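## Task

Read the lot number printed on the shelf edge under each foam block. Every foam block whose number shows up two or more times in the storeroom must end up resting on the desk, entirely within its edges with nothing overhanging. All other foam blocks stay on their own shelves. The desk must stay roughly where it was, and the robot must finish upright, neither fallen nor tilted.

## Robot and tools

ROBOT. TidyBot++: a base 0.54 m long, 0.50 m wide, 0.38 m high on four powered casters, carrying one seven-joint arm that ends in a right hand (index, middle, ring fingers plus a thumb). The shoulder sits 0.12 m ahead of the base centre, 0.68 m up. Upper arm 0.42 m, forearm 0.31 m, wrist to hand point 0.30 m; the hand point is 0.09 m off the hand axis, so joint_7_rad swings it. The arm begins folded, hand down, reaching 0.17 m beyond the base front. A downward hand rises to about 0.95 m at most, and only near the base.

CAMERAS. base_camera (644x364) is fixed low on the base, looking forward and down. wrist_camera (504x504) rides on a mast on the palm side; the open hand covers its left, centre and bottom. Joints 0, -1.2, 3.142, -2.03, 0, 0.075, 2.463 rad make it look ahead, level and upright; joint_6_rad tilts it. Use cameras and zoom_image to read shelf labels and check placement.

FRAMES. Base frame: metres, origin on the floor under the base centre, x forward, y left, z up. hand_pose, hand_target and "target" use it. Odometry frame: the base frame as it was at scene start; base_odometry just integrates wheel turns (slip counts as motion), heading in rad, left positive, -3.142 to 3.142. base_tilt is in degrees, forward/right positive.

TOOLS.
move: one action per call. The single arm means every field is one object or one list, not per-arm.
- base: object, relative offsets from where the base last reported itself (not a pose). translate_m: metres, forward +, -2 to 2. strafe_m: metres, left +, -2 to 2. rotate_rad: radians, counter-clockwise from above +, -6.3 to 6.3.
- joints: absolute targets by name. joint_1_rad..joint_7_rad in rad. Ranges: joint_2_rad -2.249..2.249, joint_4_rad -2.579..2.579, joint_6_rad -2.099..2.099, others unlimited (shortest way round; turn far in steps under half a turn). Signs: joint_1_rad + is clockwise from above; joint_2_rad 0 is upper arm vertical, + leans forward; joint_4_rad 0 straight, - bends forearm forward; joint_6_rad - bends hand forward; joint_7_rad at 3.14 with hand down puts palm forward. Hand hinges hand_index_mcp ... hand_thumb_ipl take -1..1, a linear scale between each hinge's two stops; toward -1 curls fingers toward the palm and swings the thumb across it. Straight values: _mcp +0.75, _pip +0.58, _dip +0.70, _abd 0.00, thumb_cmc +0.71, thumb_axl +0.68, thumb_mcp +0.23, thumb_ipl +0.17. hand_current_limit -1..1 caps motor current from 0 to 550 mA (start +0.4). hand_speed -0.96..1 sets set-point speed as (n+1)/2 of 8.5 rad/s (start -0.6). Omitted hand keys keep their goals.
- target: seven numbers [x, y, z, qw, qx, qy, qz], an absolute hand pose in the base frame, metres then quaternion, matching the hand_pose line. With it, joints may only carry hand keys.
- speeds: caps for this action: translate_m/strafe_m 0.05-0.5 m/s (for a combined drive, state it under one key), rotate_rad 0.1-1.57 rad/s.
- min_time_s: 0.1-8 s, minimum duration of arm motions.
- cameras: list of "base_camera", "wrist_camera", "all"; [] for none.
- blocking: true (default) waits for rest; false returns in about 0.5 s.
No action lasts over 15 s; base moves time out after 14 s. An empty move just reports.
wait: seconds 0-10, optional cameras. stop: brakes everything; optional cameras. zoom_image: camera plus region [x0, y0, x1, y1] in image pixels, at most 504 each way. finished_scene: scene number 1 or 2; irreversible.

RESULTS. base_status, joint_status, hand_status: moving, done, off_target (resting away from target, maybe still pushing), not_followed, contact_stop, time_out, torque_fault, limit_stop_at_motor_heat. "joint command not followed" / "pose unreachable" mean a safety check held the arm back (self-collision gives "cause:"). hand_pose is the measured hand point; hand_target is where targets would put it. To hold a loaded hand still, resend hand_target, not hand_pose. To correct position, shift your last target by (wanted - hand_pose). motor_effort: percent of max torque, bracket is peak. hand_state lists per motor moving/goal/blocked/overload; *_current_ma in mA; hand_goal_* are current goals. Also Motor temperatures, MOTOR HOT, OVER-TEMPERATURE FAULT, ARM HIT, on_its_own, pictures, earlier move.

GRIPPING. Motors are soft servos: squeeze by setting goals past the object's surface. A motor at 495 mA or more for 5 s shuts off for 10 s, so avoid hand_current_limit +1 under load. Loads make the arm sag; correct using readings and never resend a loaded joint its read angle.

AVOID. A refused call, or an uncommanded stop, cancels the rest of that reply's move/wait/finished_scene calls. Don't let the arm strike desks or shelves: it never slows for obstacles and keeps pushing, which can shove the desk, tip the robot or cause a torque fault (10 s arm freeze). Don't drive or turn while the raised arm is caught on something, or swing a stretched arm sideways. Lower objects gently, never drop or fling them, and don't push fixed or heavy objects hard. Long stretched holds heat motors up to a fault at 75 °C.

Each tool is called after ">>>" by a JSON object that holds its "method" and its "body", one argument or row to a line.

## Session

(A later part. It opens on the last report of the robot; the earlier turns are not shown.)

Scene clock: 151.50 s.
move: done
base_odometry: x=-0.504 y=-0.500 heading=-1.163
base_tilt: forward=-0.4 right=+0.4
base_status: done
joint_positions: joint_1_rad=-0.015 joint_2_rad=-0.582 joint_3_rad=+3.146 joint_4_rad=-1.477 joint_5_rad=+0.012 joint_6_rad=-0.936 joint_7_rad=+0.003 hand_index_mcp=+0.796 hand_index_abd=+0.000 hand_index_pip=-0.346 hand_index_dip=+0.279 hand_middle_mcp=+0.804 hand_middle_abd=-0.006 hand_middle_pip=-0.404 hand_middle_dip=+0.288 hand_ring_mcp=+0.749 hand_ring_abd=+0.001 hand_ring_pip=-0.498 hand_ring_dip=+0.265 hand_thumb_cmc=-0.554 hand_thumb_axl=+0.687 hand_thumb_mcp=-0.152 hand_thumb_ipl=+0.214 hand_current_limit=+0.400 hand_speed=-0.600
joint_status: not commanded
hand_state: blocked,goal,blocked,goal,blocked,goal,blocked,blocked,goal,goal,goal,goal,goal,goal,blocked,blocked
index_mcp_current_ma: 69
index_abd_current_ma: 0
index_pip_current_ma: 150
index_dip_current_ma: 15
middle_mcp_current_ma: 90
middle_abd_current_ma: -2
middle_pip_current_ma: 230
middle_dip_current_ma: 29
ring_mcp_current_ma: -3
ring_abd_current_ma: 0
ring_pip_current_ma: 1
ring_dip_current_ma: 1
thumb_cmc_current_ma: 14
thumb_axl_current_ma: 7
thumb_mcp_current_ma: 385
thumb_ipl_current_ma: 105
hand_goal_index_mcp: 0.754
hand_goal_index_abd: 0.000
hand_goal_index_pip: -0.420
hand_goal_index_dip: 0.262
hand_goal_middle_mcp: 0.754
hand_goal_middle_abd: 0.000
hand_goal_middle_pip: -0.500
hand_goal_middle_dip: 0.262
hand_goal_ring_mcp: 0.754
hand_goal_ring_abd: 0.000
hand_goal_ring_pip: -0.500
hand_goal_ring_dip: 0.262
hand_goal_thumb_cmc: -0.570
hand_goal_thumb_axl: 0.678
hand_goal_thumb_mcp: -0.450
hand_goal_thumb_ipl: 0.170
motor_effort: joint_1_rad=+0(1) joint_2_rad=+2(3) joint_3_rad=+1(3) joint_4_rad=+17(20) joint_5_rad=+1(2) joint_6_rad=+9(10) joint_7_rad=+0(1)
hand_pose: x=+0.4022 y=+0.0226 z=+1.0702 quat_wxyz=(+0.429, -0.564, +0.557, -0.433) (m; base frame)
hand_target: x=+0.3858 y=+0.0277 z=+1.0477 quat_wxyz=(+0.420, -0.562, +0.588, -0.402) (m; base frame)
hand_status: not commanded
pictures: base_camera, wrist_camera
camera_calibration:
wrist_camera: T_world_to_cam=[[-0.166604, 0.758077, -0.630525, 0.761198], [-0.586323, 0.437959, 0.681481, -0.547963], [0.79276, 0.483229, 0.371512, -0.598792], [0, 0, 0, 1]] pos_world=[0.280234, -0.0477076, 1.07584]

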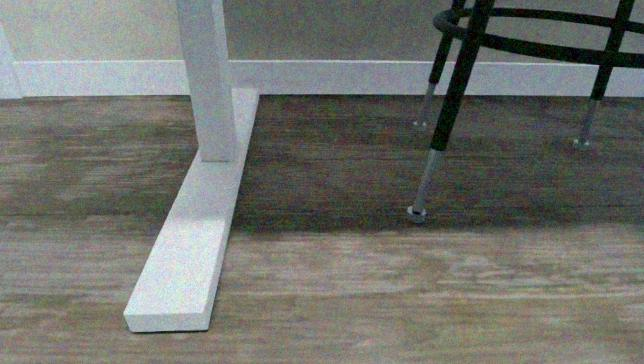

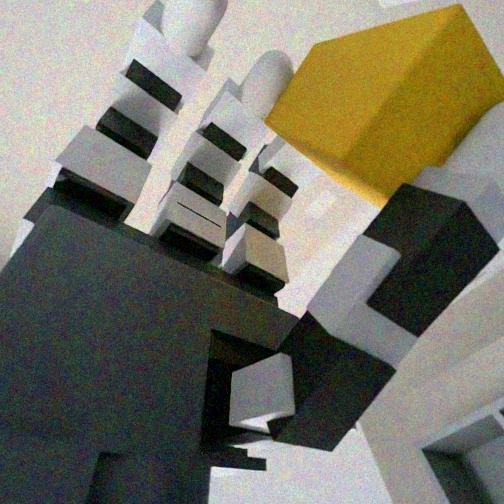

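>>> {"method": "move", "body": {
  "joints": {"joint_2_rad": 0.11, "joint_4_rad": -1.50, "joint_6_rad": -0.33},
  "min_time_s": 1.8
}}

>>> {"method": "move", "body": {
  "joints": {"joint_2_rad": 0.2, "joint_4_rad": -1.58, "joint_6_rad": -0.2},
  "min_time_s": 0.8,
  "cameras": ["wrist_camera"]
}}

>>> {"method": "move", "body": {
  "joints": {"joint_2_rad": 0.285, "joint_4_rad": -1.69, "joint_6_rad": -0.02},
  "min_time_s": 1
}}

>>> {"method": "move", "body": {
  "joints": {"joint_2_rad": 0.298, "joint_4_rad": -1.76, "joint_6_rad": 0.065},
  "min_time_s": 1,
  "cameras": ["wrist_camera"]
}}

Scene clock: 155.80 s.
move: done
base_odometry: x=-0.504 y=-0.500 heading=-1.163
base_tilt: forward=-0.4 right=+0.4
base_status: not commanded
joint_positions: joint_1_rad=-0.015 joint_2_rad=+0.086 joint_3_rad=+3.146 joint_4_rad=-1.477 joint_5_rad=+0.012 joint_6_rad=-0.407 joint_7_rad=+0.003 hand_index_mcp=+0.796 hand_index_abd=+0.000 hand_index_pip=-0.346 hand_index_dip=+0.279 hand_middle_mcp=+0.804 hand_middle_abd=-0.006 hand_middle_pip=-0.404 hand_middle_dip=+0.288 hand_ring_mcp=+0.749 hand_ring_abd=+0.001 hand_ring_pip=-0.498 hand_ring_dip=+0.265 hand_thumb_cmc=-0.554 hand_thumb_axl=+0.687 hand_thumb_mcp=-0.152 hand_thumb_ipl=+0.214 hand_current_limit=+0.400 hand_speed=-0.600
joint_status: all done
hand_state: blocked,goal,blocked,goal,blocked,goal,blocked,blocked,goal,goal,goal,goal,goal,goal,blocked,blocked
index_mcp_current_ma: 69
index_abd_current_ma: 0
index_pip_current_ma: 150
index_dip_current_ma: 15
middle_mcp_current_ma: 90
middle_abd_current_ma: -2
middle_pip_current_ma: 230
middle_dip_current_ma: 29
ring_mcp_current_ma: -3
ring_abd_current_ma: 0
ring_pip_current_ma: 1
ring_dip_current_ma: 1
thumb_cmc_current_ma: 14
thumb_axl_current_ma: 7
thumb_mcp_current_ma: 385
thumb_ipl_current_ma: 105
hand_goal_index_mcp: 0.754
hand_goal_index_abd: 0.000
hand_goal_index_pip: -0.420
hand_goal_index_dip: 0.262
hand_goal_middle_mcp: 0.754
hand_goal_middle_abd: 0.000
hand_goal_middle_pip: -0.500
hand_goal_middle_dip: 0.262
hand_goal_ring_mcp: 0.754
hand_goal_ring_abd: 0.000
hand_goal_ring_pip: -0.500
hand_goal_ring_dip: 0.262
hand_goal_thumb_cmc: -0.570
hand_goal_thumb_axl: 0.678
hand_goal_thumb_mcp: -0.450
hand_goal_thumb_ipl: 0.170
motor_effort: joint_1_rad=+0(1) joint_2_rad=-20(22) joint_3_rad=+1(1) joint_4_rad=+20(21) joint_5_rad=+0(1) joint_6_rad=+9(10) joint_7_rad=-1(1)
hand_pose: x=+0.7139 y=+0.0281 z=+0.9079 quat_wxyz=(+0.389, -0.596, +0.582, -0.393) (m; base frame)
hand_target: x=+0.7302 y=+0.0276 z=+0.9007 quat_wxyz=(+0.409, -0.570, +0.596, -0.391) (m; base frame)
hand_status: not commanded
pictures: none

Scene clock: 157.23 s.
move: done
base_odometry: x=-0.504 y=-0.500 heading=-1.163
base_tilt: forward=-0.4 right=+0.5
base_status: not commanded
joint_positions: joint_1_rad=-0.015 joint_2_rad=+0.171 joint_3_rad=+3.146 joint_4_rad=-1.557 joint_5_rad=+0.012 joint_6_rad=-0.274 joint_7_rad=+0.003 hand_index_mcp=+0.796 hand_index_abd=+0.000 hand_index_pip=-0.346 hand_index_dip=+0.279 hand_middle_mcp=+0.804 hand_middle_abd=-0.006 hand_middle_pip=-0.404 hand_middle_dip=+0.288 hand_ring_mcp=+0.749 hand_ring_abd=+0.001 hand_ring_pip=-0.498 hand_ring_dip=+0.265 hand_thumb_cmc=-0.554 hand_thumb_axl=+0.687 hand_thumb_mcp=-0.152 hand_thumb_ipl=+0.214 hand_current_limit=+0.400 hand_speed=-0.600
joint_status: all done
hand_state: blocked,goal,blocked,goal,blocked,goal,blocked,blocked,goal,goal,goal,goal,goal,goal,blocked,blocked
index_mcp_current_ma: 69
index_abd_current_ma: 0
index_pip_current_ma: 150
index_dip_current_ma: 15
middle_mcp_current_ma: 90
middle_abd_current_ma: -2
middle_pip_current_ma: 230
middle_dip_current_ma: 29
ring_mcp_current_ma: -3
ring_abd_current_ma: 0
ring_pip_current_ma: 1
ring_dip_current_ma: 1
thumb_cmc_current_ma: 14
thumb_axl_current_ma: 7
thumb_mcp_current_ma: 385
thumb_ipl_current_ma: 105
hand_goal_index_mcp: 0.754
hand_goal_index_abd: 0.000
hand_goal_index_pip: -0.420
hand_goal_index_dip: 0.262
hand_goal_middle_mcp: 0.754
hand_goal_middle_abd: 0.000
hand_goal_middle_pip: -0.500
hand_goal_middle_dip: 0.262
hand_goal_ring_mcp: 0.754
hand_goal_ring_abd: 0.000
hand_goal_ring_pip: -0.500
hand_goal_ring_dip: 0.262
hand_goal_thumb_cmc: -0.570
hand_goal_thumb_axl: 0.678
hand_goal_thumb_mcp: -0.450
hand_goal_thumb_ipl: 0.170
motor_effort: joint_1_rad=+1(1) joint_2_rad=-22(24) joint_3_rad=+1(1) joint_4_rad=+19(22) joint_5_rad=+0(0) joint_6_rad=+7(9) joint_7_rad=-1(2)
hand_pose: x=+0.7390 y=+0.0288 z=+0.8435 quat_wxyz=(+0.379, -0.603, +0.588, -0.383) (m; base frame)
hand_target: x=+0.7533 y=+0.0276 z=+0.8320 quat_wxyz=(+0.397, -0.578, +0.604, -0.379) (m; base frame)
hand_status: not commanded
pictures: wrist_camera
camera_calibration:
wrist_camera: T_world_to_cam=[[-0.277859, 0.752243, -0.597432, 0.724084], [-0.464803, 0.438993, 0.768923, -0.3623], [0.840686, 0.491341, 0.227666, -0.698909], [0, 0, 0, 1]] pos_world=[0.620358, -0.0422372, 0.87029]

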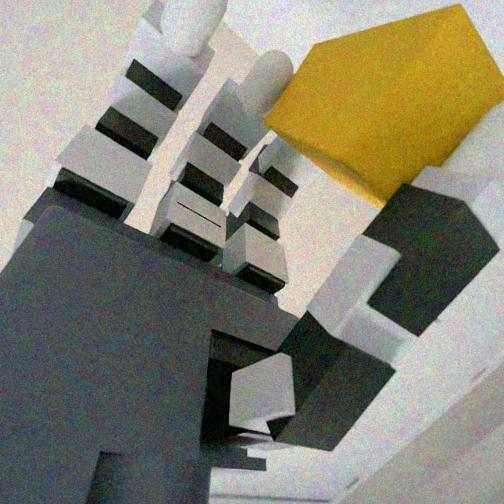

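Scene clock: 158.87 s.
move: done
base_odometry: x=-0.504 y=-0.500 heading=-1.163
base_tilt: forward=-0.4 right=+0.5
base_status: not commanded
joint_positions: joint_1_rad=-0.015 joint_2_rad=+0.250 joint_3_rad=+3.146 joint_4_rad=-1.665 joint_5_rad=+0.012 joint_6_rad=-0.095 joint_7_rad=+0.003 hand_index_mcp=+0.796 hand_index_abd=+0.000 hand_index_pip=-0.346 hand_index_dip=+0.279 hand_middle_mcp=+0.804 hand_middle_abd=-0.006 hand_middle_pip=-0.404 hand_middle_dip=+0.288 hand_ring_mcp=+0.749 hand_ring_abd=+0.001 hand_ring_pip=-0.498 hand_ring_dip=+0.265 hand_thumb_cmc=-0.554 hand_thumb_axl=+0.687 hand_thumb_mcp=-0.152 hand_thumb_ipl=+0.214 hand_current_limit=+0.400 hand_speed=-0.600
joint_status: all done
hand_state: blocked,goal,blocked,goal,blocked,goal,blocked,blocked,goal,goal,goal,goal,goal,goal,blocked,blocked
index_mcp_current_ma: 69
index_abd_current_ma: 0
index_pip_current_ma: 150
index_dip_current_ma: 15
middle_mcp_current_ma: 90
middle_abd_current_ma: -2
middle_pip_current_ma: 230
middle_dip_current_ma: 29
ring_mcp_current_ma: -3
ring_abd_current_ma: 0
ring_pip_current_ma: 1
ring_dip_current_ma: 1
thumb_cmc_current_ma: 14
thumb_axl_current_ma: 7
thumb_mcp_current_ma: 385
thumb_ipl_current_ma: 105
hand_goal_index_mcp: 0.754
hand_goal_index_abd: 0.000
hand_goal_index_pip: -0.420
hand_goal_index_dip: 0.262
hand_goal_middle_mcp: 0.754
hand_goal_middle_abd: 0.000
hand_goal_middle_pip: -0.500
hand_goal_middle_dip: 0.262
hand_goal_ring_mcp: 0.754
hand_goal_ring_abd: 0.000
hand_goal_ring_pip: -0.500
hand_goal_ring_dip: 0.262
hand_goal_thumb_cmc: -0.570
hand_goal_thumb_axl: 0.678
hand_goal_thumb_mcp: -0.450
hand_goal_thumb_ipl: 0.170
motor_effort: joint_1_rad=+0(1) joint_2_rad=-24(26) joint_3_rad=+0(1) joint_4_rad=+19(20) joint_5_rad=+0(0) joint_6_rad=+8(9) joint_7_rad=+0(1)
hand_pose: x=+0.7552 y=+0.0297 z=+0.7779 quat_wxyz=(+0.378, -0.605, +0.589, -0.380) (m; base frame)
hand_target: x=+0.7666 y=+0.0276 z=+0.7614 quat_wxyz=(+0.392, -0.580, +0.607, -0.375) (m; base frame)
hand_status: not commanded
pictures: none

Scene clock: 160.23 s.
move: done
base_odometry: x=-0.504 y=-0.500 heading=-1.163
base_tilt: forward=-0.3 right=+0.4
base_status: not commanded
joint_positions: joint_1_rad=-0.015 joint_2_rad=+0.257 joint_3_rad=+3.146 joint_4_rad=-1.733 joint_5_rad=+0.012 joint_6_rad=-0.011 joint_7_rad=+0.003 hand_index_mcp=+0.797 hand_index_abd=+0.000 hand_index_pip=-0.348 hand_index_dip=+0.279 hand_middle_mcp=+0.804 hand_middle_abd=-0.006 hand_middle_pip=-0.404 hand_middle_dip=+0.288 hand_ring_mcp=+0.749 hand_ring_abd=+0.001 hand_ring_pip=-0.498 hand_ring_dip=+0.265 hand_thumb_cmc=-0.554 hand_thumb_axl=+0.687 hand_thumb_mcp=-0.152 hand_thumb_ipl=+0.214 hand_current_limit=+0.400 hand_speed=-0.600
joint_status: all done
hand_state: blocked,goal,blocked,goal,blocked,goal,blocked,blocked,goal,goal,goal,goal,goal,goal,blocked,blocked
index_mcp_current_ma: 72
index_abd_current_ma: 0
index_pip_current_ma: 147
index_dip_current_ma: 15
middle_mcp_current_ma: 90
middle_abd_current_ma: -2
middle_pip_current_ma: 230
middle_dip_current_ma: 29
ring_mcp_current_ma: -3
ring_abd_current_ma: 0
ring_pip_current_ma: 1
ring_dip_current_ma: 1
thumb_cmc_current_ma: 14
thumb_axl_current_ma: 7
thumb_mcp_current_ma: 385
thumb_ipl_current_ma: 105
hand_goal_index_mcp: 0.754
hand_goal_index_abd: 0.000
hand_goal_index_pip: -0.420
hand_goal_index_dip: 0.262
hand_goal_middle_mcp: 0.754
hand_goal_middle_abd: 0.000
hand_goal_middle_pip: -0.500
hand_goal_middle_dip: 0.262
hand_goal_ring_mcp: 0.754
hand_goal_ring_abd: 0.000
hand_goal_ring_pip: -0.500
hand_goal_ring_dip: 0.262
hand_goal_thumb_cmc: -0.570
hand_goal_thumb_axl: 0.678
hand_goal_thumb_mcp: -0.450
hand_goal_thumb_ipl: 0.170
motor_effort: joint_1_rad=+0(1) joint_2_rad=-23(25) joint_3_rad=+0(1) joint_4_rad=+19(20) joint_5_rad=+0(1) joint_6_rad=+9(10) joint_7_rad=+0(1)
hand_pose: x=+0.7512 y=+0.0299 z=+0.7577 quat_wxyz=(+0.381, -0.603, +0.587, -0.383) (m; base frame)
hand_target: x=+0.7610 y=+0.0276 z=+0.7368 quat_wxyz=(+0.393, -0.580, +0.607, -0.376) (m; base frame)
hand_status: not commanded
pictures: wrist_camera
camera_calibration:
wrist_camera: T_world_to_cam=[[-0.279078, 0.751681, -0.597571, 0.676474], [-0.467714, 0.437089, 0.768243, -0.288328], [0.838665, 0.493892, 0.22959, -0.690085], [0, 0, 0, 1]] pos_world=[0.632684, -0.0416402, 0.784184]

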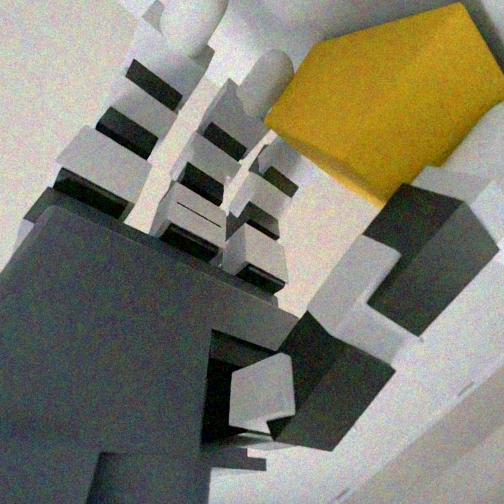

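Contact starting. A bit further, then release.

>>> {"method": "move", "body": {
  "joints": {"joint_2_rad": 0.310, "joint_4_rad": -1.80, "joint_6_rad": 0.105},
  "min_time_s": 0.8
}}

>>> {"method": "move", "body": {
  "joints": {"hand_thumb_mcp": 0.1, "hand_index_pip": -0.2, "hand_middle_pip": -0.2, "hand_ring_pip": -0.2}
}}

>>> {"method": "move", "body": {
  "joints": {"joint_2_rad": 0.22, "joint_4_rad": -1.50, "joint_6_rad": -0.25},
  "min_time_s": 1.6
}}

>>> {"method": "move", "body": {
  "joints": {"joint_2_rad": 0.1, "joint_4_rad": -1.42, "joint_6_rad": -0.4},
  "min_time_s": 0.8
}}

>>> {"method": "move", "body": {
  "base": {"translate_m": -0.40},
  "joints": {"joint_2_rad": -0.60, "joint_4_rad": -1.50, "joint_6_rad": -1.0, "joint_1_rad": 0},
  "cameras": ["wrist_camera"]
}}

Scene clock: 162.33 s.
move: done
base_odometry: x=-0.504 y=-0.500 heading=-1.163
base_tilt: forward=-0.4 right=+0.4
base_status: not commanded
joint_positions: joint_1_rad=-0.014 joint_2_rad=+0.257 joint_3_rad=+3.146 joint_4_rad=-1.762 joint_5_rad=+0.012 joint_6_rad=+0.040 joint_7_rad=+0.003 hand_index_mcp=+0.803 hand_index_abd=+0.000 hand_index_pip=-0.367 hand_index_dip=+0.277 hand_middle_mcp=+0.804 hand_middle_abd=-0.006 hand_middle_pip=-0.414 hand_middle_dip=+0.288 hand_ring_mcp=+0.749 hand_ring_abd=+0.001 hand_ring_pip=-0.498 hand_ring_dip=+0.265 hand_thumb_cmc=-0.554 hand_thumb_axl=+0.687 hand_thumb_mcp=-0.152 hand_thumb_ipl=+0.221 hand_current_limit=+0.400 hand_speed=-0.600
joint_status: all done
hand_state: blocked,goal,blocked,goal,blocked,goal,blocked,blocked,goal,goal,goal,goal,goal,goal,blocked,blocked
index_mcp_current_ma: 88
index_abd_current_ma: 0
index_pip_current_ma: 90
index_dip_current_ma: 13
middle_mcp_current_ma: 90
middle_abd_current_ma: -2
middle_pip_current_ma: 193
middle_dip_current_ma: 29
ring_mcp_current_ma: -3
ring_abd_current_ma: 0
ring_pip_current_ma: 1
ring_dip_current_ma: 1
thumb_cmc_current_ma: 14
thumb_axl_current_ma: 7
thumb_mcp_current_ma: 385
thumb_ipl_current_ma: 135
hand_goal_index_mcp: 0.754
hand_goal_index_abd: 0.000
hand_goal_index_pip: -0.420
hand_goal_index_dip: 0.262
hand_goal_middle_mcp: 0.754
hand_goal_middle_abd: 0.000
hand_goal_middle_pip: -0.500
hand_goal_middle_dip: 0.262
hand_goal_ring_mcp: 0.754
hand_goal_ring_abd: 0.000
hand_goal_ring_pip: -0.500
hand_goal_ring_dip: 0.262
hand_goal_thumb_cmc: -0.570
hand_goal_thumb_axl: 0.678
hand_goal_thumb_mcp: -0.450
hand_goal_thumb_ipl: 0.170
motor_effort: joint_1_rad=+0(1) joint_2_rad=-20(25) joint_3_rad=+0(1) joint_4_rad=+17(19) joint_5_rad=+0(1) joint_6_rad=+7(10) joint_7_rad=+0(1)
hand_pose: x=+0.7517 y=+0.0297 z=+0.7545 quat_wxyz=(+0.387, -0.599, +0.583, -0.389) (m; base frame)
hand_target: x=+0.7553 y=+0.0276 z=+0.7182 quat_wxyz=(+0.389, -0.582, +0.609, -0.372) (m; base frame)
hand_status: not commanded
pictures: none

Scene clock: 163.20 s.
move: done
base_odometry: x=-0.504 y=-0.500 heading=-1.163
base_tilt: forward=-0.4 right=+0.4
base_status: not commanded
joint_positions: joint_1_rad=-0.014 joint_2_rad=+0.263 joint_3_rad=+3.146 joint_4_rad=-1.768 joint_5_rad=+0.012 joint_6_rad=+0.052 joint_7_rad=+0.001 hand_index_mcp=+0.748 hand_index_abd=+0.000 hand_index_pip=-0.204 hand_index_dip=+0.265 hand_middle_mcp=+0.748 hand_middle_abd=-0.003 hand_middle_pip=-0.203 hand_middle_dip=+0.265 hand_ring_mcp=+0.748 hand_ring_abd=+0.001 hand_ring_pip=-0.204 hand_ring_dip=+0.265 hand_thumb_cmc=-0.568 hand_thumb_axl=+0.680 hand_thumb_mcp=+0.098 hand_thumb_ipl=+0.168 hand_current_limit=+0.400 hand_speed=-0.600
joint_status: all done
hand_state: goal,goal,goal,goal,goal,goal,goal,goal,goal,goal,goal,goal,goal,goal,goal,goal
index_mcp_current_ma: -3
index_abd_current_ma: 0
index_pip_current_ma: -1
index_dip_current_ma: 1
middle_mcp_current_ma: -3
middle_abd_current_ma: -1
middle_pip_current_ma: -1
middle_dip_current_ma: 1
ring_mcp_current_ma: -3
ring_abd_current_ma: 0
ring_pip_current_ma: -1
ring_dip_current_ma: 1
thumb_cmc_current_ma: 0
thumb_axl_current_ma: 1
thumb_mcp_current_ma: -1
thumb_ipl_current_ma: -1
hand_goal_index_mcp: 0.754
hand_goal_index_abd: 0.000
hand_goal_index_pip: -0.200
hand_goal_index_dip: 0.262
hand_goal_middle_mcp: 0.754
hand_goal_middle_abd: 0.000
hand_goal_middle_pip: -0.200
hand_goal_middle_dip: 0.262
hand_goal_ring_mcp: 0.754
hand_goal_ring_abd: 0.000
hand_goal_ring_pip: -0.200
hand_goal_ring_dip: 0.262
hand_goal_thumb_cmc: -0.570
hand_goal_thumb_axl: 0.678
hand_goal_thumb_mcp: 0.100
hand_goal_thumb_ipl: 0.170
motor_effort: joint_1_rad=+0(1) joint_2_rad=-21(23) joint_3_rad=+0(1) joint_4_rad=+16(18) joint_5_rad=+0(1) joint_6_rad=+8(8) joint_7_rad=+0(1)
hand_pose: x=+0.7527 y=+0.0299 z=+0.7505 quat_wxyz=(+0.388, -0.598, +0.583, -0.389) (m; base frame)
hand_target: x=+0.7553 y=+0.0276 z=+0.7182 quat_wxyz=(+0.389, -0.582, +0.609, -0.372) (m; base frame)
hand_status: not commanded
pictures: none

Scene clock: 165.40 s.
move: done
base_odometry: x=-0.504 y=-0.500 heading=-1.163
base_tilt: forward=-0.3 right=+0.5
base_status: not commanded
joint_positions: joint_1_rad=-0.014 joint_2_rad=+0.263 joint_3_rad=+3.146 joint_4_rad=-1.541 joint_5_rad=+0.012 joint_6_rad=-0.183 joint_7_rad=+0.001 hand_index_mcp=+0.748 hand_index_abd=+0.000 hand_index_pip=-0.204 hand_index_dip=+0.265 hand_middle_mcp=+0.748 hand_middle_abd=-0.003 hand_middle_pip=-0.203 hand_middle_dip=+0.265 hand_ring_mcp=+0.748 hand_ring_abd=+0.001 hand_ring_pip=-0.204 hand_ring_dip=+0.265 hand_thumb_cmc=-0.568 hand_thumb_axl=+0.680 hand_thumb_mcp=+0.099 hand_thumb_ipl=+0.168 hand_current_limit=+0.400 hand_speed=-0.600
joint_status: all done
hand_state: goal,goal,goal,goal,goal,goal,goal,goal,goal,goal,goal,goal,goal,goal,goal,goal
index_mcp_current_ma: -3
index_abd_current_ma: 0
index_pip_current_ma: -1
index_dip_current_ma: 1
middle_mcp_current_ma: -3
middle_abd_current_ma: -1
middle_pip_current_ma: -1
middle_dip_current_ma: 1
ring_mcp_current_ma: -3
ring_abd_current_ma: 0
ring_pip_current_ma: -1
ring_dip_current_ma: 1
thumb_cmc_current_ma: 0
thumb_axl_current_ma: 1
thumb_mcp_current_ma: 0
thumb_ipl_current_ma: -1
hand_goal_index_mcp: 0.754
hand_goal_index_abd: 0.000
hand_goal_index_pip: -0.200
hand_goal_index_dip: 0.262
hand_goal_middle_mcp: 0.754
hand_goal_middle_abd: 0.000
hand_goal_middle_pip: -0.200
hand_goal_middle_dip: 0.262
hand_goal_ring_mcp: 0.754
hand_goal_ring_abd: 0.000
hand_goal_ring_pip: -0.200
hand_goal_ring_dip: 0.262
hand_goal_thumb_cmc: -0.570
hand_goal_thumb_axl: 0.678
hand_goal_thumb_mcp: 0.100
hand_goal_thumb_ipl: 0.170
motor_effort: joint_1_rad=+0(1) joint_2_rad=-24(26) joint_3_rad=+1(1) joint_4_rad=+19(20) joint_5_rad=+0(1) joint_6_rad=+8(9) joint_7_rad=-1(1)
hand_pose: x=+0.7752 y=+0.0294 z=+0.8153 quat_wxyz=(+0.384, -0.599, +0.586, -0.387) (m; base frame)
hand_target: x=+0.7669 y=+0.0276 z=+0.8513 quat_wxyz=(+0.400, -0.576, +0.602, -0.382) (m; base frame)
hand_status: not commanded
pictures: none

Scene clock: 166.83 s.
move: done
base_odometry: x=-0.504 y=-0.500 heading=-1.163
base_tilt: forward=-0.3 right=+0.4
base_status: not commanded
joint_positions: joint_1_rad=-0.014 joint_2_rad=+0.136 joint_3_rad=+3.146 joint_4_rad=-1.459 joint_5_rad=+0.012 joint_6_rad=-0.335 joint_7_rad=+0.001 hand_index_mcp=+0.748 hand_index_abd=+0.000 hand_index_pip=-0.204 hand_index_dip=+0.265 hand_middle_mcp=+0.748 hand_middle_abd=-0.003 hand_middle_pip=-0.203 hand_middle_dip=+0.265 hand_ring_mcp=+0.748 hand_ring_abd=+0.001 hand_ring_pip=-0.204 hand_ring_dip=+0.265 hand_thumb_cmc=-0.568 hand_thumb_axl=+0.680 hand_thumb_mcp=+0.099 hand_thumb_ipl=+0.168 hand_current_limit=+0.400 hand_speed=-0.600
joint_status: all done
hand_state: goal,goal,goal,goal,goal,goal,goal,goal,goal,goal,goal,goal,goal,goal,goal,goal
index_mcp_current_ma: -3
index_abd_current_ma: 0
index_pip_current_ma: -1
index_dip_current_ma: 1
middle_mcp_current_ma: -3
middle_abd_current_ma: -1
middle_pip_current_ma: -1
middle_dip_current_ma: 1
ring_mcp_current_ma: -3
ring_abd_current_ma: 0
ring_pip_current_ma: -1
ring_dip_current_ma: 1
thumb_cmc_current_ma: 0
thumb_axl_current_ma: 1
thumb_mcp_current_ma: 0
thumb_ipl_current_ma: -1
hand_goal_index_mcp: 0.754
hand_goal_index_abd: 0.000
hand_goal_index_pip: -0.200
hand_goal_index_dip: 0.262
hand_goal_middle_mcp: 0.754
hand_goal_middle_abd: 0.000
hand_goal_middle_pip: -0.200
hand_goal_middle_dip: 0.262
hand_goal_ring_mcp: 0.754
hand_goal_ring_abd: 0.000
hand_goal_ring_pip: -0.200
hand_goal_ring_dip: 0.262
hand_goal_thumb_cmc: -0.570
hand_goal_thumb_axl: 0.678
hand_goal_thumb_mcp: 0.100
hand_goal_thumb_ipl: 0.170
motor_effort: joint_1_rad=+0(1) joint_2_rad=-21(27) joint_3_rad=+0(1) joint_4_rad=+20(21) joint_5_rad=+0(1) joint_6_rad=+9(9) joint_7_rad=-1(2)
hand_pose: x=+0.7427 y=+0.0284 z=+0.9053 quat_wxyz=(+0.401, -0.587, +0.575, -0.405) (m; base frame)
hand_target: x=+0.7295 y=+0.0276 z=+0.9345 quat_wxyz=(+0.414, -0.566, +0.592, -0.396) (m; base frame)
hand_status: not commanded
pictures: none

Scene clock: 168.93 s.
move: done
base_odometry: x=-0.662 y=-0.132 heading=-1.163
base_tilt: forward=-0.4 right=+0.5
base_status: done
joint_positions: joint_1_rad=-0.014 joint_2_rad=-0.592 joint_3_rad=+3.146 joint_4_rad=-1.472 joint_5_rad=+0.012 joint_6_rad=-0.931 joint_7_rad=+0.001 hand_index_mcp=+0.747 hand_index_abd=+0.000 hand_index_pip=-0.203 hand_index_dip=+0.265 hand_middle_mcp=+0.747 hand_middle_abd=-0.003 hand_middle_pip=-0.203 hand_middle_dip=+0.265 hand_ring_mcp=+0.748 hand_ring_abd=+0.001 hand_ring_pip=-0.203 hand_ring_dip=+0.265 hand_thumb_cmc=-0.568 hand_thumb_axl=+0.680 hand_thumb_mcp=+0.099 hand_thumb_ipl=+0.168 hand_current_limit=+0.400 hand_speed=-0.600
joint_status: all done
hand_state: goal,goal,goal,goal,goal,goal,goal,goal,goal,goal,goal,goal,goal,goal,goal,goal
index_mcp_current_ma: -4
index_abd_current_ma: 0
index_pip_current_ma: -1
index_dip_current_ma: 1
middle_mcp_current_ma: -4
middle_abd_current_ma: -1
middle_pip_current_ma: -1
middle_dip_current_ma: 1
ring_mcp_current_ma: -3
ring_abd_current_ma: 0
ring_pip_current_ma: -1
ring_dip_current_ma: 1
thumb_cmc_current_ma: 0
thumb_axl_current_ma: 1
thumb_mcp_current_ma: 0
thumb_ipl_current_ma: -1
hand_goal_index_mcp: 0.754
hand_goal_index_abd: 0.000
hand_goal_index_pip: -0.200
hand_goal_index_dip: 0.262
hand_goal_middle_mcp: 0.754
hand_goal_middle_abd: 0.000
hand_goal_middle_pip: -0.200
hand_goal_middle_dip: 0.262
hand_goal_ring_mcp: 0.754
hand_goal_ring_abd: 0.000
hand_goal_ring_pip: -0.200
hand_goal_ring_dip: 0.262
hand_goal_thumb_cmc: -0.570
hand_goal_thumb_axl: 0.678
hand_goal_thumb_mcp: 0.100
hand_goal_thumb_ipl: 0.170
motor_effort: joint_1_rad=+0(2) joint_2_rad=+2(26) joint_3_rad=+1(1) joint_4_rad=+16(21) joint_5_rad=+0(1) joint_6_rad=+9(10) joint_7_rad=+0(1)
hand_pose: x=+0.3993 y=+0.0223 z=+1.0766 quat_wxyz=(+0.435, -0.559, +0.554, -0.438) (m; base frame)
hand_target: x=+0.3858 y=+0.0277 z=+1.0477 quat_wxyz=(+0.420, -0.562, +0.588, -0.402) (m; base frame)
hand_status: not commanded
pictures: wrist_camera
camera_calibration:
wrist_camera: T_world_to_cam=[[-0.152975, 0.759849, -0.631845, 0.760838], [-0.598353, 0.437632, 0.671157, -0.537986], [0.786494, 0.480737, 0.387711, -0.613607], [0, 0, 0, 1]] pos_world=[0.277081, -0.0476984, 1.07971]

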